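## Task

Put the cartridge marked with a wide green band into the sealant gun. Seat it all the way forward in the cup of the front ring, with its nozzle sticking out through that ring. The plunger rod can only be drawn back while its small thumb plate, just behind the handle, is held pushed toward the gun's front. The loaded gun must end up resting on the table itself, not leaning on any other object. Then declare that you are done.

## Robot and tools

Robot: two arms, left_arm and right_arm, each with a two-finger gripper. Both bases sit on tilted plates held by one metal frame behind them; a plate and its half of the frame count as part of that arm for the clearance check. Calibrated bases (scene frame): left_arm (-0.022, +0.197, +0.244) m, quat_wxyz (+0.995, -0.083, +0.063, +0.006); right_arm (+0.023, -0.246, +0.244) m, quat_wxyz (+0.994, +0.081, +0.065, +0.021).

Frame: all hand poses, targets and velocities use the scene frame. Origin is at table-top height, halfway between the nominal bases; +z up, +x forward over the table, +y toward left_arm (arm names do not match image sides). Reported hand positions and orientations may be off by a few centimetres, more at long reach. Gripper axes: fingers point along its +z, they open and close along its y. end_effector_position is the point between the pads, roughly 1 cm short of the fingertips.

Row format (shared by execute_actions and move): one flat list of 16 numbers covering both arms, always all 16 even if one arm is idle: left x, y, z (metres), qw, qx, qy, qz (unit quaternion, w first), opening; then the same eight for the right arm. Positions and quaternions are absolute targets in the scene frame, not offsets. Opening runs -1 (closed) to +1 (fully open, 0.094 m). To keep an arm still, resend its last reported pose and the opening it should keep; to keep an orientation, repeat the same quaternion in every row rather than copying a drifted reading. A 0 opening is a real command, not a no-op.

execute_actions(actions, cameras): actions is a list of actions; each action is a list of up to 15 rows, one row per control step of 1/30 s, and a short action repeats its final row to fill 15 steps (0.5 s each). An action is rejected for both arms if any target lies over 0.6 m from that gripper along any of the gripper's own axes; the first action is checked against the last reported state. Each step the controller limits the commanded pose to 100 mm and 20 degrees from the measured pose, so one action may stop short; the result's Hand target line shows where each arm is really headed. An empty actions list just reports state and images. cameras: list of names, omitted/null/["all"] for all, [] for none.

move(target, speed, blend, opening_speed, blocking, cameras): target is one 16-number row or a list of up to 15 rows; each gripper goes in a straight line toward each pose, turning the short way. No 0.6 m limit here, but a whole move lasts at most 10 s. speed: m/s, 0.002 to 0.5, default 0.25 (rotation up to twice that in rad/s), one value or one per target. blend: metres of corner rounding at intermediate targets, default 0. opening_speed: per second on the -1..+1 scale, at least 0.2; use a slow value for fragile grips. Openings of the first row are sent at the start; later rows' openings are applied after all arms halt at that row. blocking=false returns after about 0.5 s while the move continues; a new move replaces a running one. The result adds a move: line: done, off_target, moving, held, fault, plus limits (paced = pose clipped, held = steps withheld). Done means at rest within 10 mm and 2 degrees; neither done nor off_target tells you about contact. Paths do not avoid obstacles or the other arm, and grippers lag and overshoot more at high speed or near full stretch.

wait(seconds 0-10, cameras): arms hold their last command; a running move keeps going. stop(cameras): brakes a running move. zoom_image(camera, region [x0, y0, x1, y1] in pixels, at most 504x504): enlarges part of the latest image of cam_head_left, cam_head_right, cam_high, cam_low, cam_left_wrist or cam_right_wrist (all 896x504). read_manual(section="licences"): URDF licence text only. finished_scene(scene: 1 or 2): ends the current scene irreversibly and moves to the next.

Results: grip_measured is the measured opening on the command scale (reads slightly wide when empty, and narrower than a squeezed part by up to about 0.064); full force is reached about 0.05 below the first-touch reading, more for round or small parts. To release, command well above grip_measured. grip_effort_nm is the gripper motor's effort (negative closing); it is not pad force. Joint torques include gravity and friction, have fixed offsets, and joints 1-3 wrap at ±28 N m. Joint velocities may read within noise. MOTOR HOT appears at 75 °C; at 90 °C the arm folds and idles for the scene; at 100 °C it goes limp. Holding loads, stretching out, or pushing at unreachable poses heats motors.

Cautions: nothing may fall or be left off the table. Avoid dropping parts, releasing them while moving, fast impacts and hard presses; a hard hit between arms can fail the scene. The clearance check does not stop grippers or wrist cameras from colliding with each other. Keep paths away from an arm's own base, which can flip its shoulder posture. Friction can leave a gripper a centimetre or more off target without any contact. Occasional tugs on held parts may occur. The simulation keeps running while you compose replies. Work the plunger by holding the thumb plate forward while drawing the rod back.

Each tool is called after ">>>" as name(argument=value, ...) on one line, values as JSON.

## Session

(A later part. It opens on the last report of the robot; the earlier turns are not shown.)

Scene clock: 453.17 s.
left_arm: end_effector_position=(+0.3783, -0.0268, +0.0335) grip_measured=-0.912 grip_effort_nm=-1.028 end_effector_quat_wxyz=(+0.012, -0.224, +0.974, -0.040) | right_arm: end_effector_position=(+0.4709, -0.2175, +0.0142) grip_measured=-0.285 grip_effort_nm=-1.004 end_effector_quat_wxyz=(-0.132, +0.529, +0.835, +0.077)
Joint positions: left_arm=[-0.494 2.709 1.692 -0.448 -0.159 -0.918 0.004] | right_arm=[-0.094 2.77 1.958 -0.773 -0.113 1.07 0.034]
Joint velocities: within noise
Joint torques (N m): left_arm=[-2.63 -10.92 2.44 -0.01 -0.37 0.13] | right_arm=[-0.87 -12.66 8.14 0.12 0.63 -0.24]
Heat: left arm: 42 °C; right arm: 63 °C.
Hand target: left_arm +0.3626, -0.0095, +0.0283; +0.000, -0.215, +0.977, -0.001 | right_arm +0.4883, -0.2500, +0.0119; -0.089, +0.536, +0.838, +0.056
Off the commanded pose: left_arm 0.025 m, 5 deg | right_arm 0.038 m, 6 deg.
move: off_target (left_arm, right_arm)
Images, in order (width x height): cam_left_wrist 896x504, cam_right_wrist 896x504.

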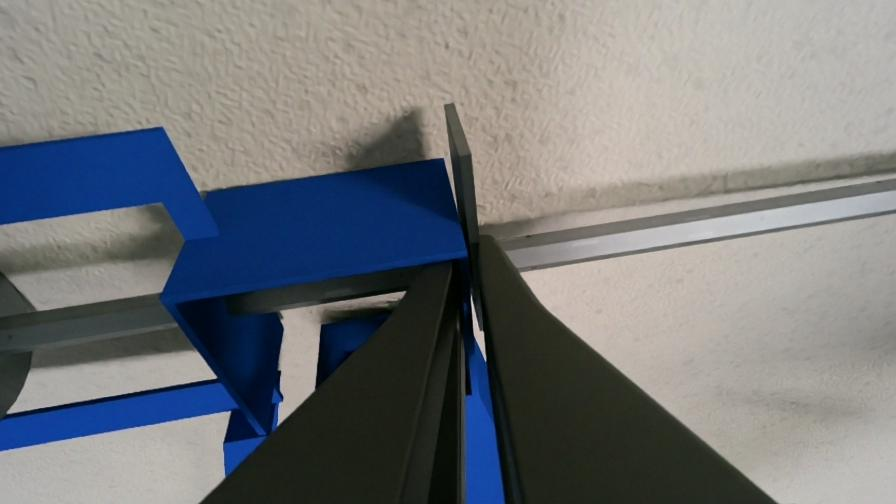

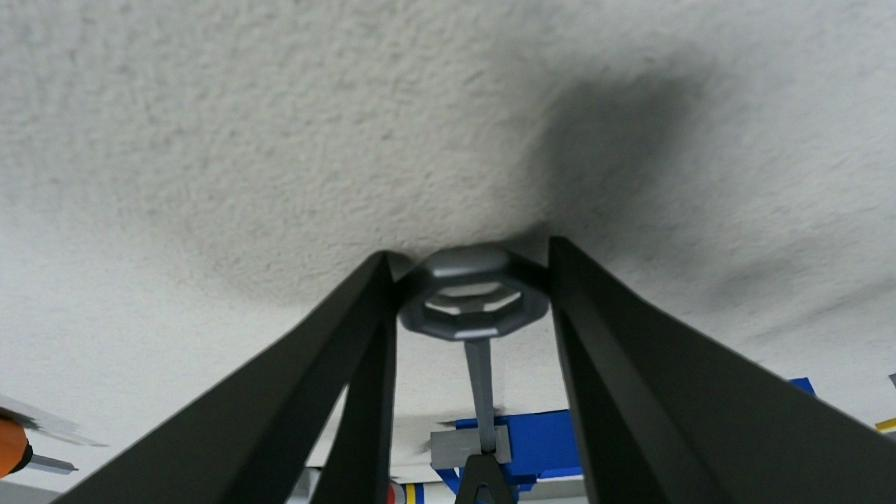

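>>> execute_actions(actions=[])

Scene clock: 469.07 s.
left_arm: end_effector_position=(+0.3783, -0.0268, +0.0335) grip_measured=-0.912 grip_effort_nm=-1.033 end_effector_quat_wxyz=(+0.012, -0.224, +0.974, -0.040) | right_arm: end_effector_position=(+0.4710, -0.2175, +0.0143) grip_measured=-0.285 grip_effort_nm=-1.004 end_effector_quat_wxyz=(-0.132, +0.529, +0.835, +0.077)
Joint positions: left_arm=[-0.494 2.709 1.692 -0.448 -0.159 -0.918 0.004] | right_arm=[-0.094 2.77 1.958 -0.773 -0.113 1.07 0.034]
Joint velocities: within noise
Joint torques (N m): left_arm=[-2.77 -10.95 2.45 -0.01 -0.39 0.08] | right_arm=[-0.91 -12.62 8.1 0.15 0.64 -0.23]
Heat: left arm: 43 °C; right arm: 64 °C.
Hand target: left_arm +0.3626, -0.0094, +0.0283; +0.000, -0.215, +0.977, -0.001 | right_arm +0.4883, -0.2500, +0.0119; -0.088, +0.536, +0.838, +0.056
Tool commands: left_gripper/opening=-0.95 right_gripper/opening=-0.5
Off the commanded pose: left_arm 0.025 m, 5 deg | right_arm 0.038 m, 6 deg.

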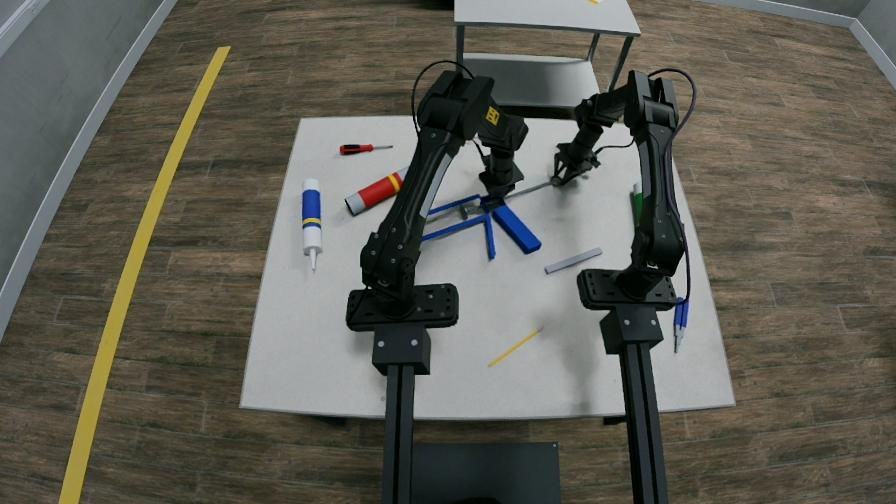

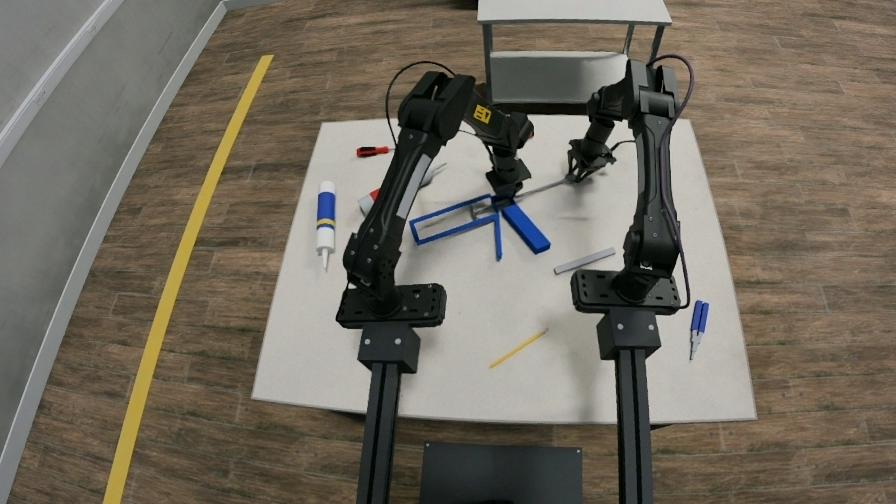

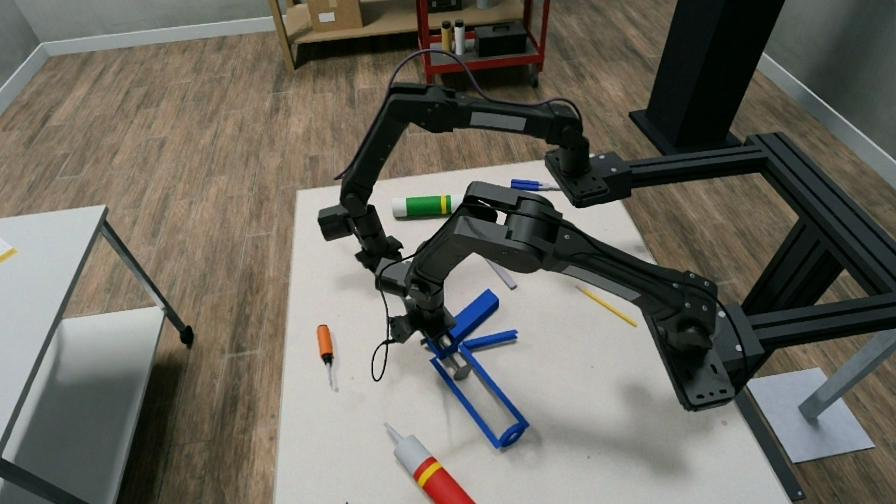

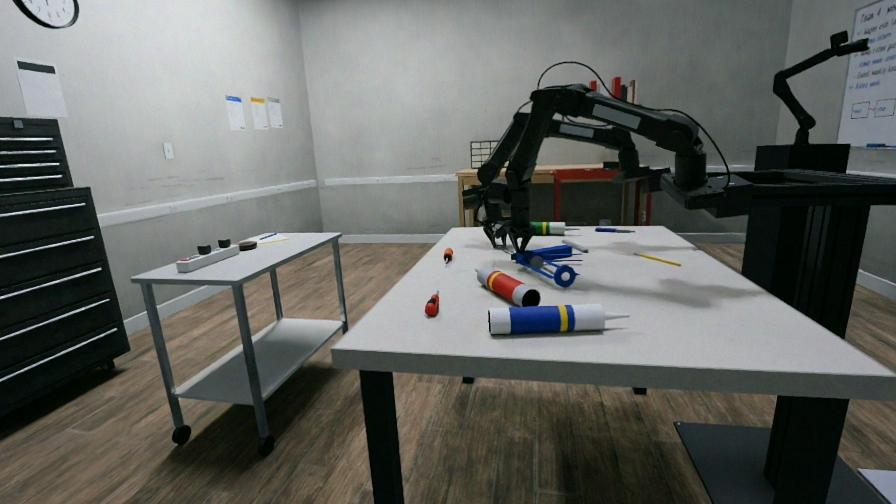

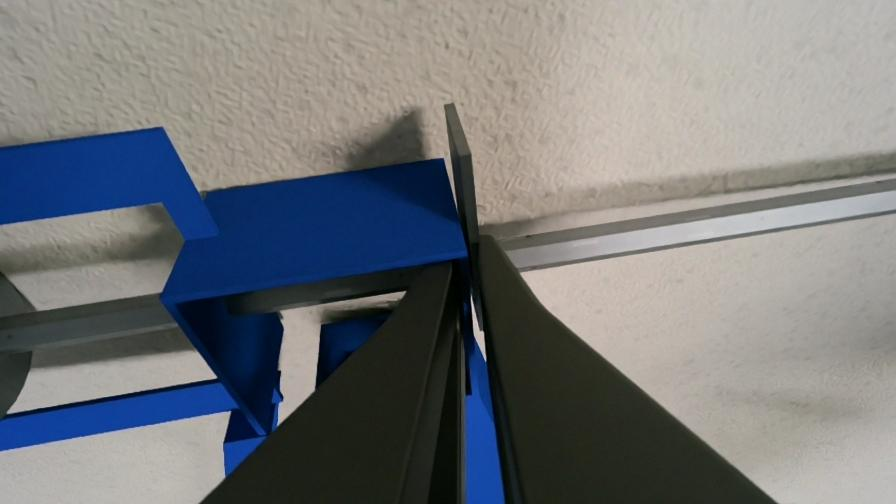

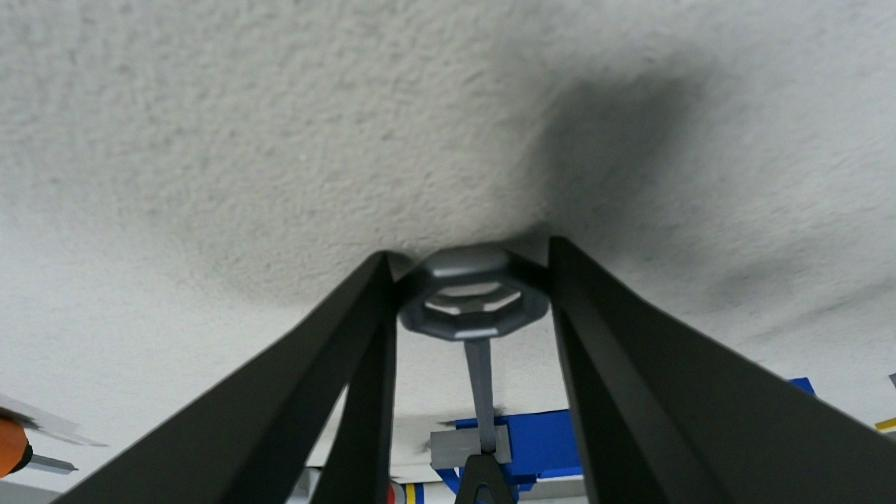

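>>> zoom_image(camera="cam_left_wrist", region=[0, 100, 504, 504])

>>> zoom_image(camera="cam_head_left", region=[400, 150, 600, 270])

Scaled by 1.000.

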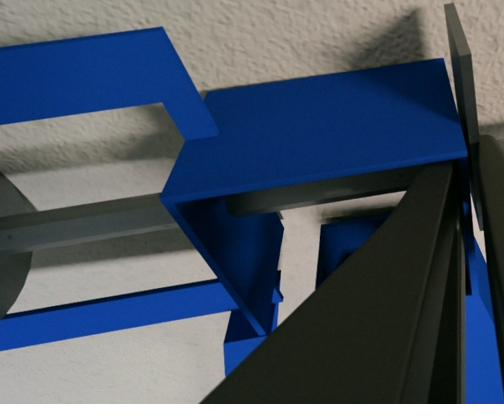

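Scaled by 2.520 from the camera's 896x504 image, which has a finer 1280x720 frame.

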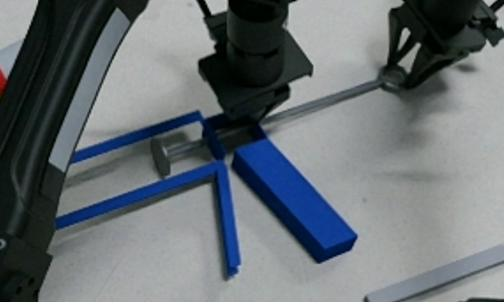

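>>> move(target=[[0.362,-0.009,0.028,0,0.2155,-0.9765,0,-0.95,0.478,-0.224,0.010,0.088,-0.535,-0.8385,-0.0567,-0.5],[0.362,-0.009,0.028,0,0.2155,-0.9765,0,-0.7,0.478,-0.224,0.010,0.088,-0.535,-0.8385,-0.0567,-0.5],[0.366,-0.009,0.12,0,0.2155,-0.9765,0,-0.7,0.478,-0.224,0.010,0.088,-0.535,-0.8385,-0.0567,-0.5]], speed=0.1)

Scene clock: 501.80 s.
left_arm: end_effector_position=(+0.3608, -0.0037, +0.0966) grip_measured=-0.702 grip_effort_nm=0.090 end_effector_quat_wxyz=(-0.015, -0.216, +0.976, +0.006) | right_arm: end_effector_position=(+0.4692, -0.2137, +0.0128) grip_measured=-0.285 grip_effort_nm=-1.009 end_effector_quat_wxyz=(-0.124, +0.532, +0.834, +0.071)
Joint positions: left_arm=[-0.51 2.533 1.638 -0.676 -0.196 -0.938 0.014] | right_arm=[-0.08 2.759 1.927 -0.742 -0.095 1.091 0.034]
Joint velocities: within noise
Joint torques (N m): left_arm=[-4.64 -14.58 4.78 0.01 -0.12 -0.11] | right_arm=[2.29 -13.9 3.22 0.48 0.46 0.04]
Heat: left arm: 44 °C; right arm: 65 °C.
Hand target: left_arm +0.3659, -0.0091, +0.1192; +0.000, -0.215, +0.977, +0.000 | right_arm +0.4780, -0.2241, +0.0108; -0.090, +0.535, +0.838, +0.057
Off the commanded pose: left_arm 0.025 m, 2 deg | right_arm 0.014 m, 5 deg.
move: off_target (left_arm, right_arm); target 2's new opening was sent with left_arm's hand 0.025 m and 5 deg from that target

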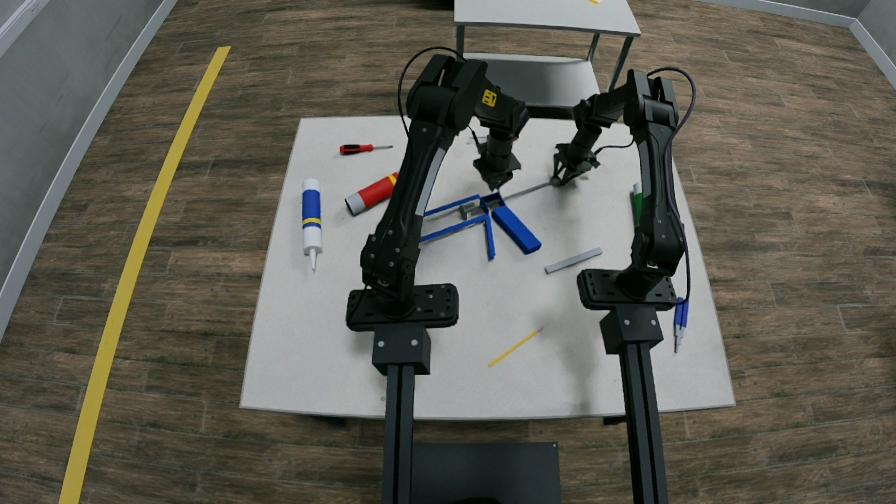

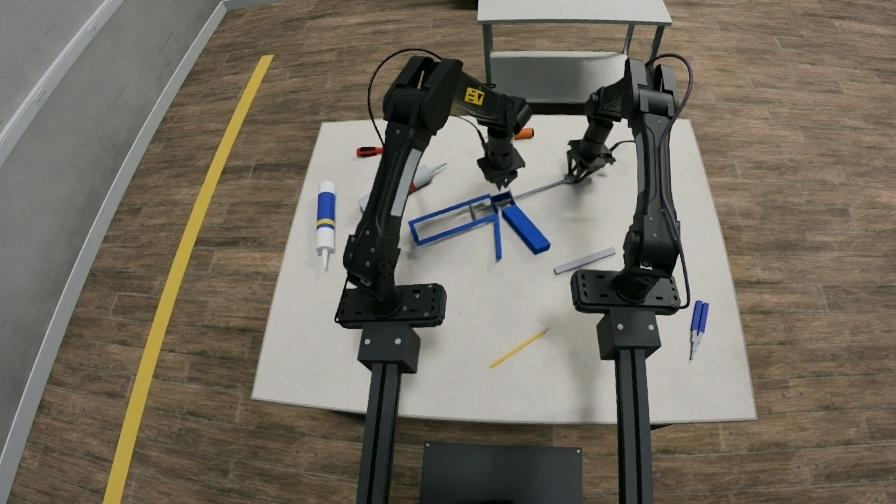

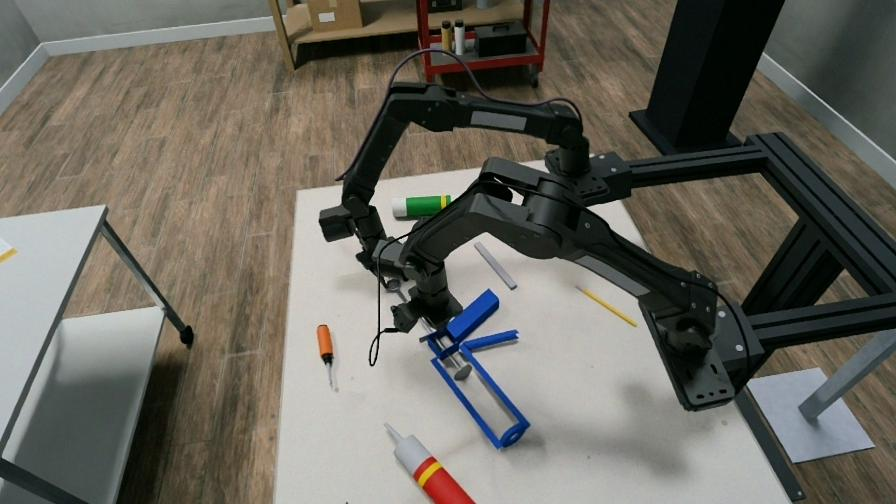

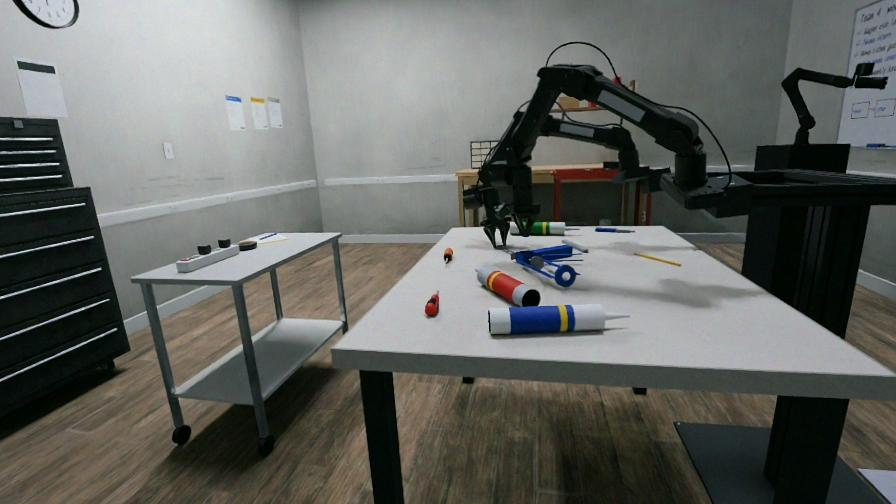

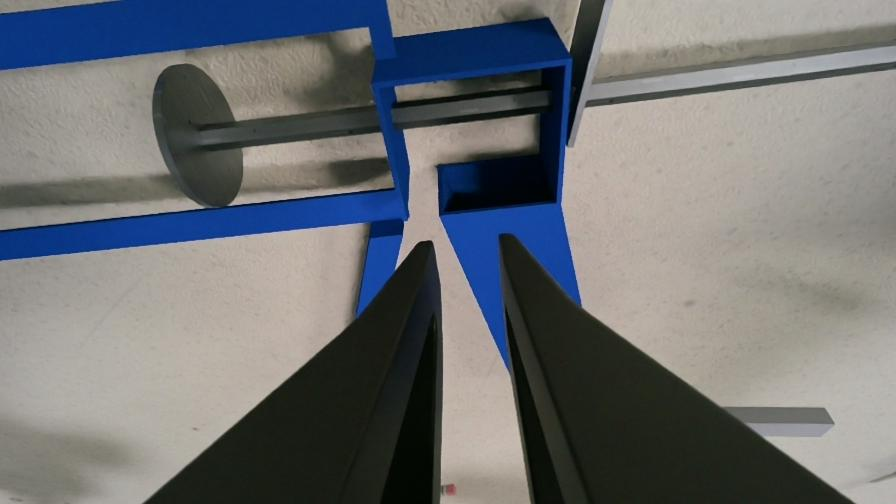

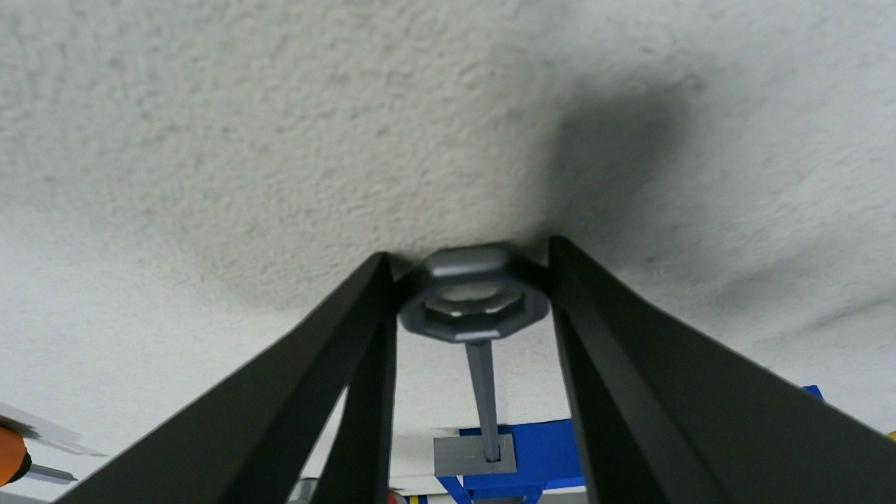

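>>> move(target=[[0.362,-0.009,0.028,0,0.2155,-0.9765,0,-0.7,0.478,-0.224,0.010,0.088,-0.535,-0.8385,-0.0567,-0.5],[0.362,-0.009,0.028,0,0.2155,-0.9765,0,-0.95,0.478,-0.224,0.010,0.088,-0.535,-0.8385,-0.0567,-0.5],[0.333,0.0545,0.028,0,0.2155,-0.9765,0,-0.95,0.449,-0.1605,0.010,0.088,-0.535,-0.8385,-0.0567,-0.5]], speed=0.06)

Scene clock: 525.07 s.
left_arm: end_effector_position=(+0.3288, +0.0406, +0.0228) grip_measured=-0.947 grip_effort_nm=-0.134 end_effector_quat_wxyz=(-0.012, -0.218, +0.976, -0.014) | right_arm: end_effector_position=(+0.4538, -0.1731, +0.0124) grip_measured=-0.285 grip_effort_nm=-1.004 end_effector_quat_wxyz=(-0.087, +0.540, +0.835, +0.052)
Joint positions: left_arm=[-0.398 2.584 1.356 -0.292 -0.164 -0.822 0.002] | right_arm=[0.035 2.695 1.743 -0.573 -0.018 1.221 0.034]
Joint velocities: within noise
Joint torques (N m): left_arm=[-1.18 -11.28 1.78 0.25 -0.3 0.3] | right_arm=[4.41 -12.4 2.48 0.35 -0.16 0.09]
Heat: left arm: 49 °C; right arm: 67 °C.
Hand target: left_arm +0.3329, +0.0542, +0.0278; -0.001, -0.216, +0.976, +0.000 | right_arm +0.4487, -0.1607, +0.0101; -0.088, +0.535, +0.838, +0.056
Off the commanded pose: left_arm 0.015 m, 2 deg | right_arm 0.014 m, 1 deg.
move: off_target (left_arm, right_arm)

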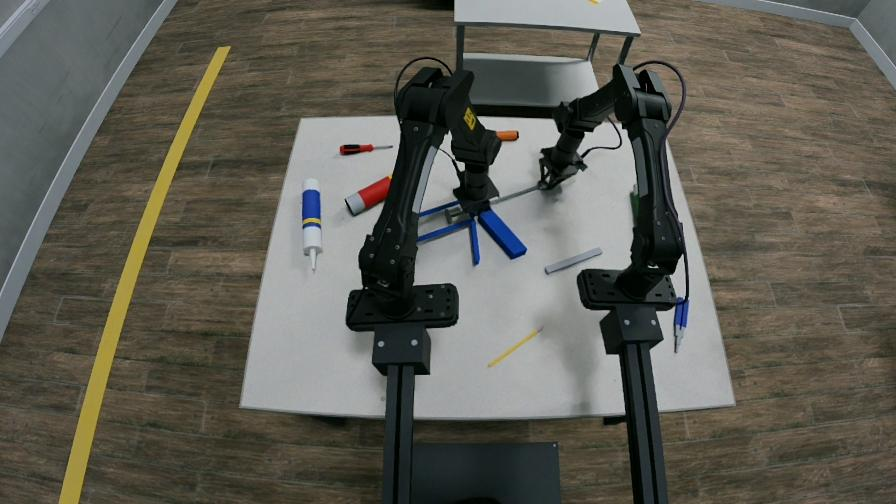

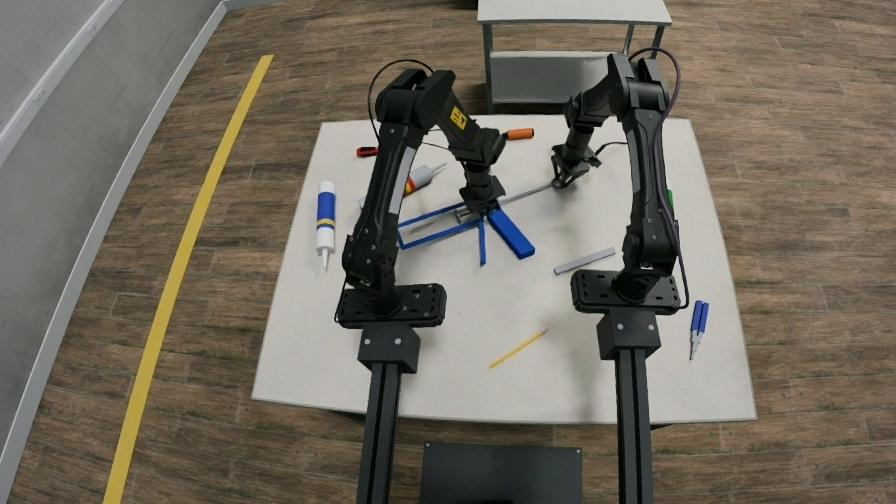

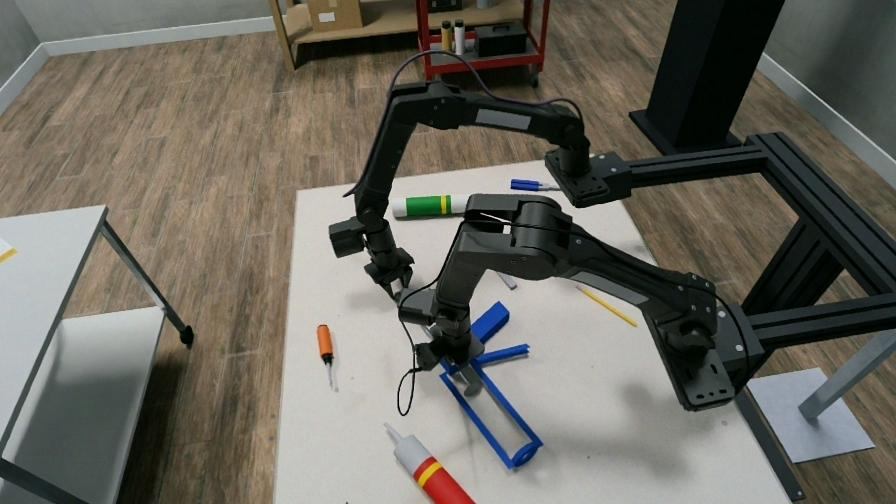

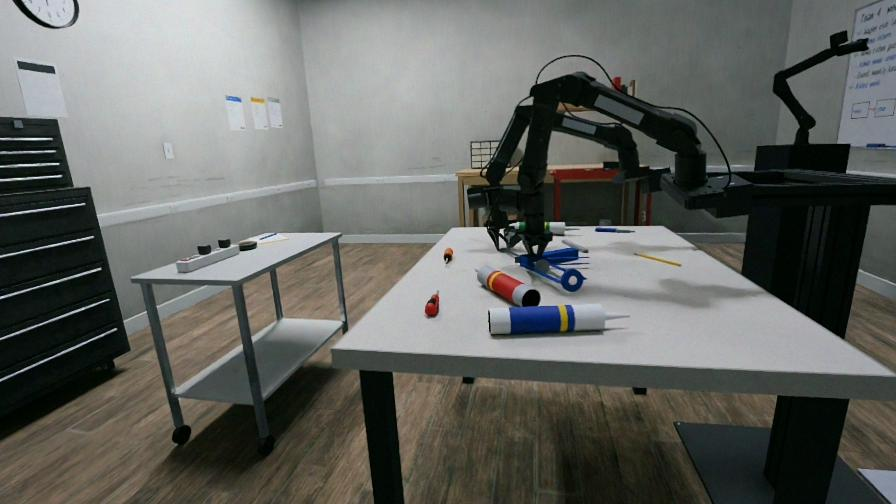

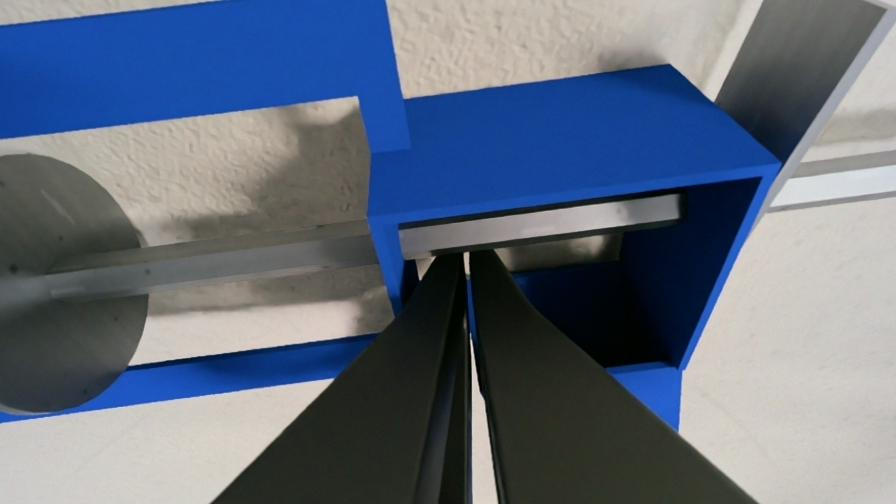

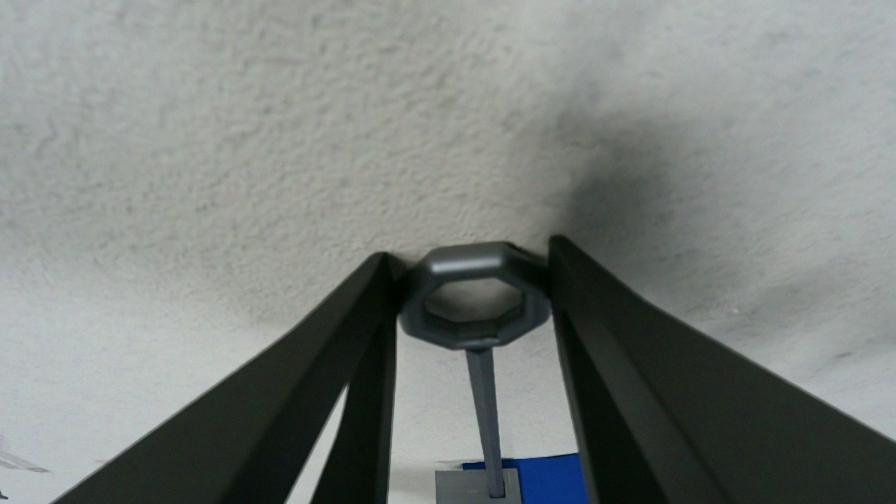

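>>> move(target=[[0.333,0.045,0.12,0,0.2155,-0.9765,0,-1,0.449,-0.1605,0.010,0.088,-0.535,-0.8385,-0.0567,-0.5],[0.400,-0.016,0.11,0,0.2155,-0.9765,0,-1,0.449,-0.1605,0.010,0.088,-0.535,-0.8385,-0.0567,-0.5]], speed=0.15, cameras=["cam_left_wrist","cam_head_left"])

Scene clock: 535.63 s.
left_arm: end_effector_position=(+0.4043, -0.0088, +0.1155) grip_measured=-0.990 grip_effort_nm=-0.530 end_effector_quat_wxyz=(+0.004, -0.221, +0.975, -0.010) | right_arm: end_effector_position=(+0.4537, -0.1720, +0.0126) grip_measured=-0.285 grip_effort_nm=-1.009 end_effector_quat_wxyz=(-0.087, +0.540, +0.836, +0.052)
Joint positions: left_arm=[-0.485 2.576 1.833 -0.772 -0.196 -0.911 0] | right_arm=[0.037 2.695 1.743 -0.573 -0.019 1.222 0.034]
Joint velocities: within noise
Joint torques (N m): left_arm=[-4.64 -8.99 8.46 0.08 -0.08 -0.11] | right_arm=[4.25 -12.38 2.48 0.35 -0.15 0.12]
Heat: left arm: 47 °C; right arm: 63 °C.
Hand target: left_arm +0.3997, -0.0158, +0.1100; +0.000, -0.215, +0.977, +0.000 | right_arm +0.4488, -0.1608, +0.0101; -0.088, +0.535, +0.838, +0.056
Off the commanded pose: left_arm 0.010 m, 1 deg | right_arm 0.013 m, 1 deg.
move: off_target (right_arm)
Images, in order (width x height): cam_head_left 896x504, cam_left_wrist 896x504.

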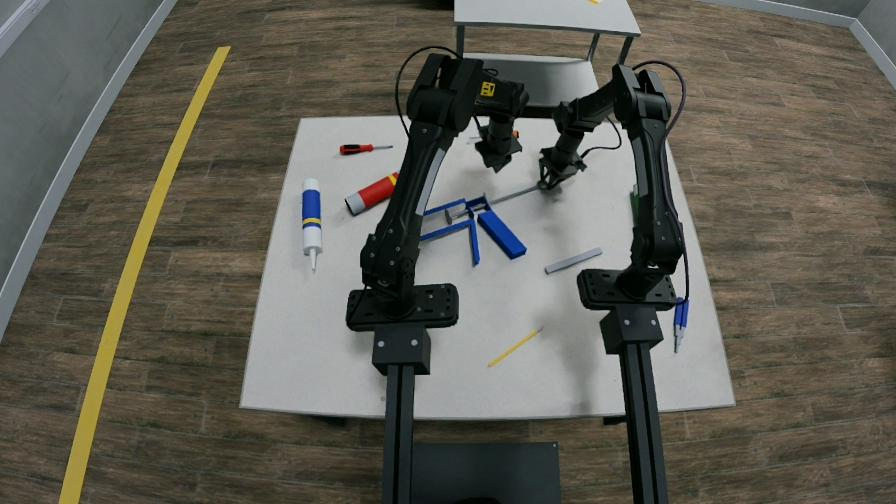

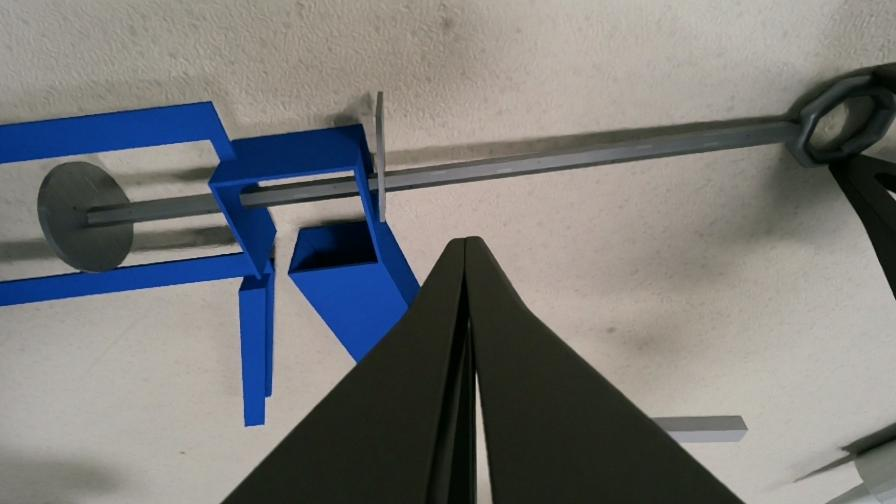

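>>> move(target=[0.398,-0.013,0.006,0,0.2155,-0.9765,0,-1,0.449,-0.1605,0.010,0.088,-0.535,-0.8385,-0.0567,-0.5], speed=0.1, cameras=["cam_left_wrist","cam_head_left"])

Scene clock: 547.07 s.
left_arm: end_effector_position=(+0.3944, -0.0131, +0.0162) grip_measured=-0.990 grip_effort_nm=-0.530 end_effector_quat_wxyz=(-0.005, -0.218, +0.976, -0.001) | right_arm: end_effector_position=(+0.4537, -0.1720, +0.0126) grip_measured=-0.285 grip_effort_nm=-1.009 end_effector_quat_wxyz=(-0.087, +0.540, +0.836, +0.052)
Joint positions: left_arm=[-0.46 2.832 1.909 -0.614 -0.196 -0.885 0] | right_arm=[0.037 2.695 1.743 -0.573 -0.019 1.222 0.034]
Joint velocities: within noise
Joint torques (N m): left_arm=[-2.71 -9.16 7.05 0.38 -0.07 0.13] | right_arm=[4.26 -12.3 2.44 0.36 -0.14 0.12]
Heat: left arm: 46 °C; right arm: 60 °C.
Hand target: left_arm +0.3976, -0.0129, +0.0063; +0.000, -0.215, +0.977, +0.000 | right_arm +0.4487, -0.1608, +0.0101; -0.088, +0.535, +0.838, +0.056
Off the commanded pose: left_arm 0.011 m, 1 deg | right_arm 0.013 m, 1 deg.
move: off_target (left_arm, right_arm)
Images, in order (width x height): cam_head_left 896x504, cam_left_wrist 896x504.

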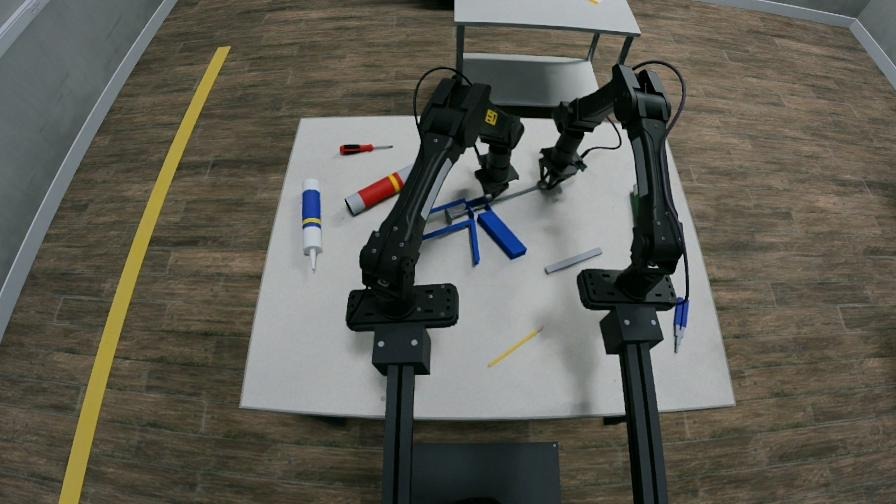

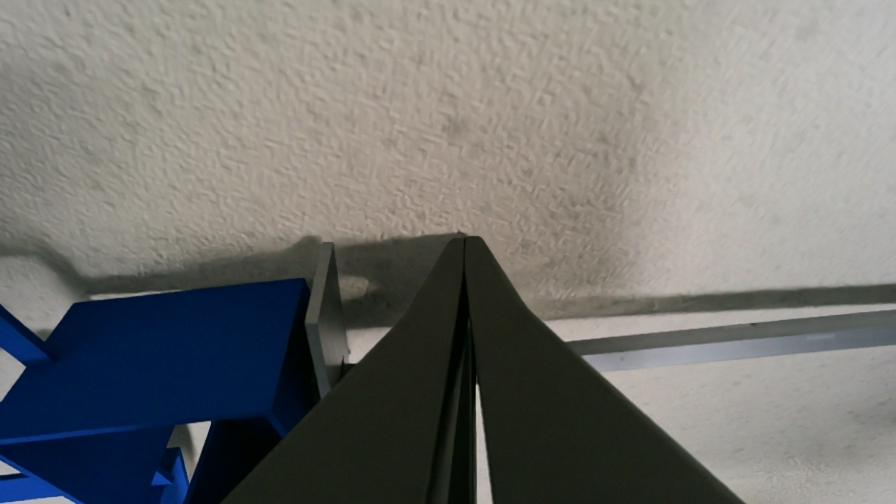

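>>> move(target=[[0.391,0.012,0.006,0,0.2155,-0.9765,0,-1,0.449,-0.1605,0.010,0.088,-0.535,-0.8385,-0.0567,-0.5]], speed=0.05, cameras=["cam_left_wrist","cam_head_left"])

Scene clock: 552.17 s.
left_arm: end_effector_position=(+0.3962, -0.0084, +0.0126) grip_measured=-0.990 grip_effort_nm=-0.530 end_effector_quat_wxyz=(+0.004, -0.211, +0.977, -0.021) | right_arm: end_effector_position=(+0.4537, -0.1720, +0.0126) grip_measured=-0.285 grip_effort_nm=-1.009 end_effector_quat_wxyz=(-0.087, +0.540, +0.836, +0.052)
Joint positions: left_arm=[-0.439 2.804 1.83 -0.519 -0.174 -0.843 0] | right_arm=[0.037 2.695 1.743 -0.573 -0.019 1.222 0.034]
Joint velocities: within noise
Joint torques (N m): left_arm=[-0.69 -11.43 2.19 0.3 -0.26 0.14] | right_arm=[4.3 -12.36 2.45 0.35 -0.14 0.1]
Heat: left arm: 45 °C; right arm: 59 °C.
Hand target: left_arm +0.3909, +0.0115, +0.0062; +0.000, -0.215, +0.977, +0.000 | right_arm +0.4487, -0.1608, +0.0101; -0.088, +0.535, +0.838, +0.056
Off the commanded pose: left_arm 0.022 m, 3 deg | right_arm 0.013 m, 1 deg.
move: off_target (left_arm, right_arm)
Images, in order (width x height): cam_head_left 896x504, cam_left_wrist 896x504.

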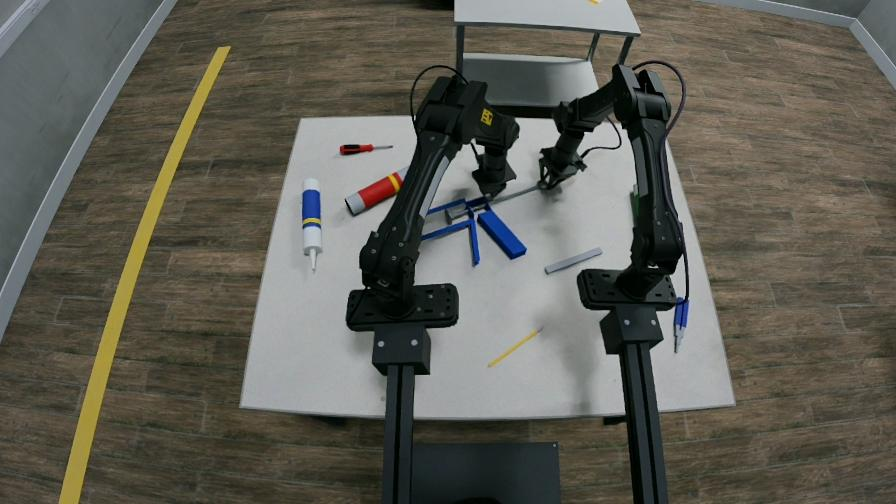

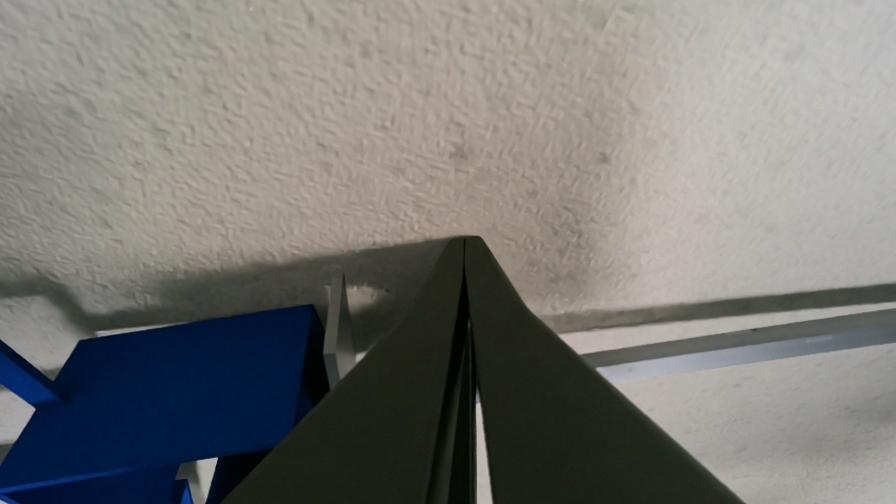

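>>> move(target=[[0.388,0.026,0.006,0,0.2155,-0.9765,0,-1,0.449,-0.1605,0.010,0.088,-0.535,-0.8385,-0.0567,-0.5]], speed=0.04, cameras=["cam_left_wrist","cam_right_wrist"])

Scene clock: 555.57 s.
left_arm: end_effector_position=(+0.3952, +0.0031, +0.0124) grip_measured=-0.990 grip_effort_nm=-0.530 end_effector_quat_wxyz=(+0.005, -0.212, +0.977, -0.028) | right_arm: end_effector_position=(+0.4537, -0.1720, +0.0126) grip_measured=-0.285 grip_effort_nm=-1.004 end_effector_quat_wxyz=(-0.087, +0.540, +0.836, +0.052)
Joint positions: left_arm=[-0.414 2.773 1.769 -0.474 -0.162 -0.817 0] | right_arm=[0.037 2.695 1.743 -0.573 -0.019 1.222 0.034]
Joint velocities: within noise
Joint torques (N m): left_arm=[-0.73 -11.29 1.96 0.22 -0.31 0.16] | right_arm=[4.27 -12.34 2.48 0.38 -0.14 0.11]
Heat: left arm: 45 °C; right arm: 59 °C.
Hand target: left_arm +0.3878, +0.0253, +0.0061; -0.001, -0.215, +0.977, +0.000 | right_arm +0.4487, -0.1608, +0.0101; -0.088, +0.535, +0.838, +0.056
Off the commanded pose: left_arm 0.025 m, 3 deg | right_arm 0.013 m, 1 deg.
move: off_target (left_arm, right_arm)
Images, in order (width x height): cam_left_wrist 896x504, cam_right_wrist 896x504.

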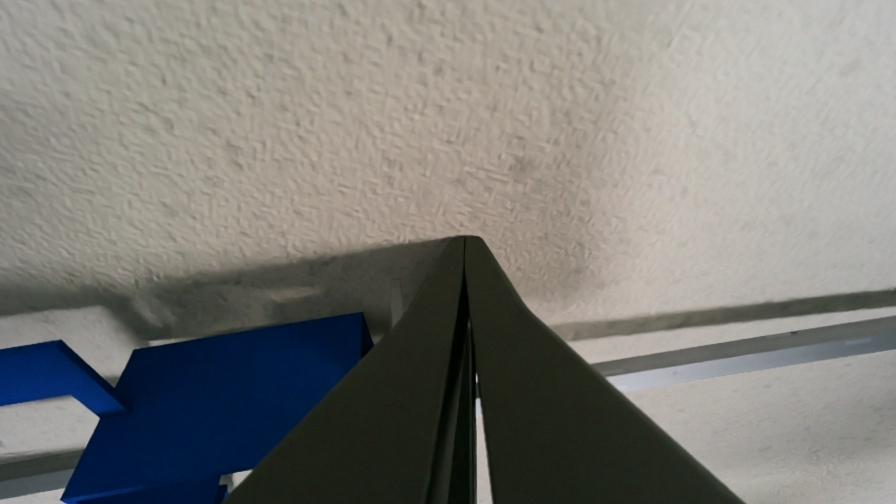

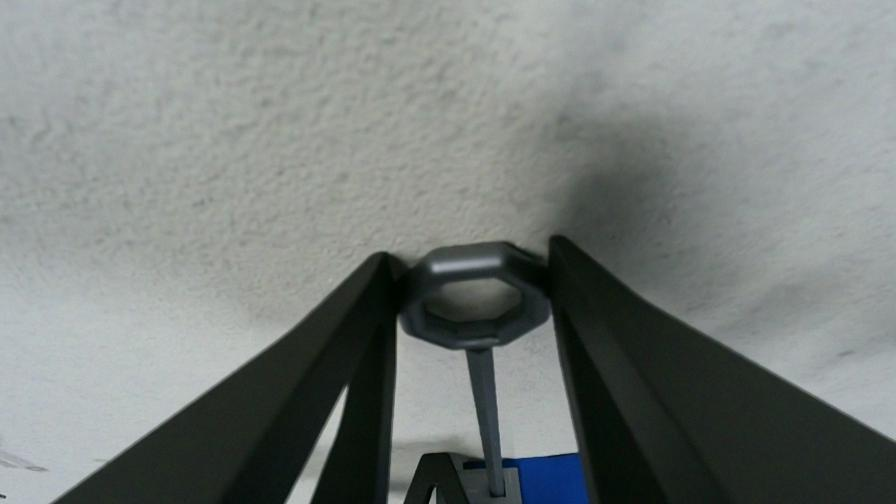

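>>> move(target=[[0.379,0.039,0.006,0,0.2155,-0.9765,0,-1,0.449,-0.1605,0.010,0.088,-0.535,-0.8385,-0.0567,-0.5]], speed=0.04, cameras=["cam_left_wrist","cam_head_left"])

Scene clock: 558.70 s.
left_arm: end_effector_position=(+0.3932, +0.0075, +0.0123) grip_measured=-0.990 grip_effort_nm=-0.525 end_effector_quat_wxyz=(+0.016, -0.212, +0.976, -0.044) | right_arm: end_effector_position=(+0.4535, -0.1713, +0.0125) grip_measured=-0.285 grip_effort_nm=-1.009 end_effector_quat_wxyz=(-0.087, +0.539, +0.836, +0.052)
Joint positions: left_arm=[-0.401 2.738 1.682 -0.385 -0.146 -0.799 0] | right_arm=[0.039 2.695 1.742 -0.571 -0.019 1.222 0.034]
Joint velocities: within noise
Joint torques (N m): left_arm=[-0.1 -11.15 1.65 -0.02 -0.45 0.22] | right_arm=[4.18 -12.33 2.59 0.34 -0.16 0.09]
Heat: left arm: 46 °C; right arm: 58 °C.
Hand target: left_arm +0.3791, +0.0374, +0.0062; -0.001, -0.215, +0.977, -0.001 | right_arm +0.4488, -0.1608, +0.0100; -0.088, +0.535, +0.838, +0.056
Off the commanded pose: left_arm 0.035 m, 5 deg | right_arm 0.012 m, 1 deg.
move: off_target (left_arm, right_arm)
Images, in order (width x height): cam_head_left 896x504, cam_left_wrist 896x504.

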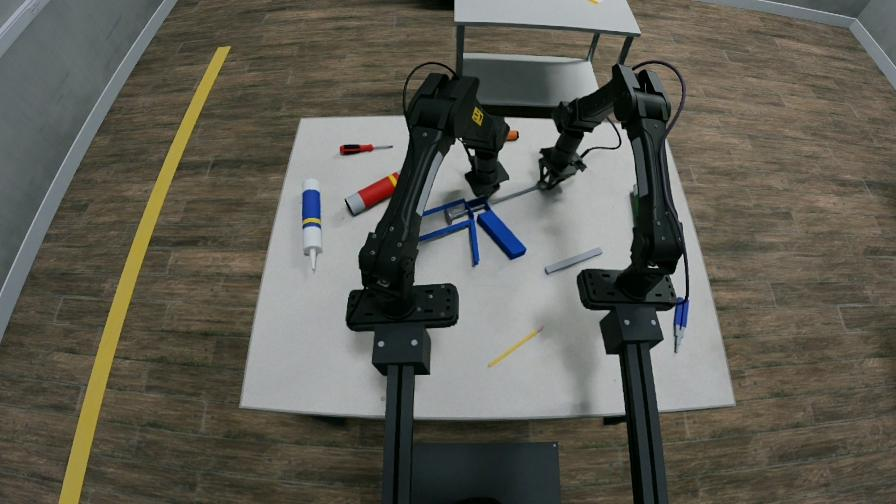

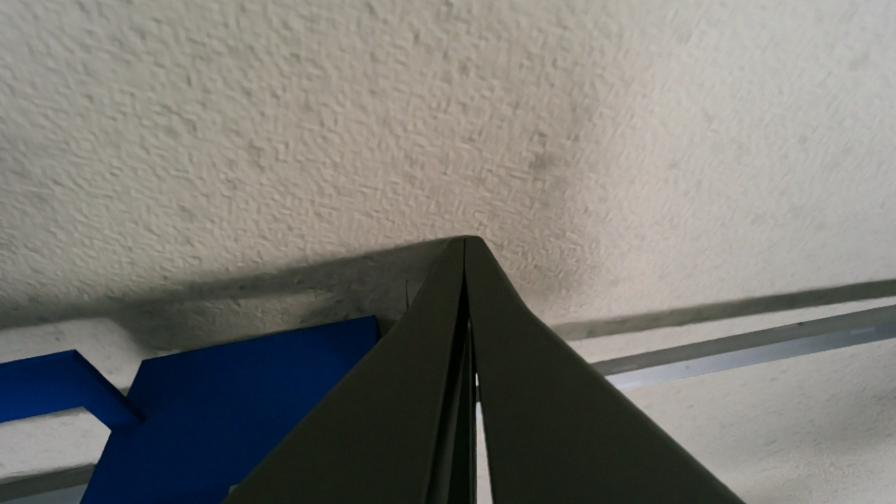

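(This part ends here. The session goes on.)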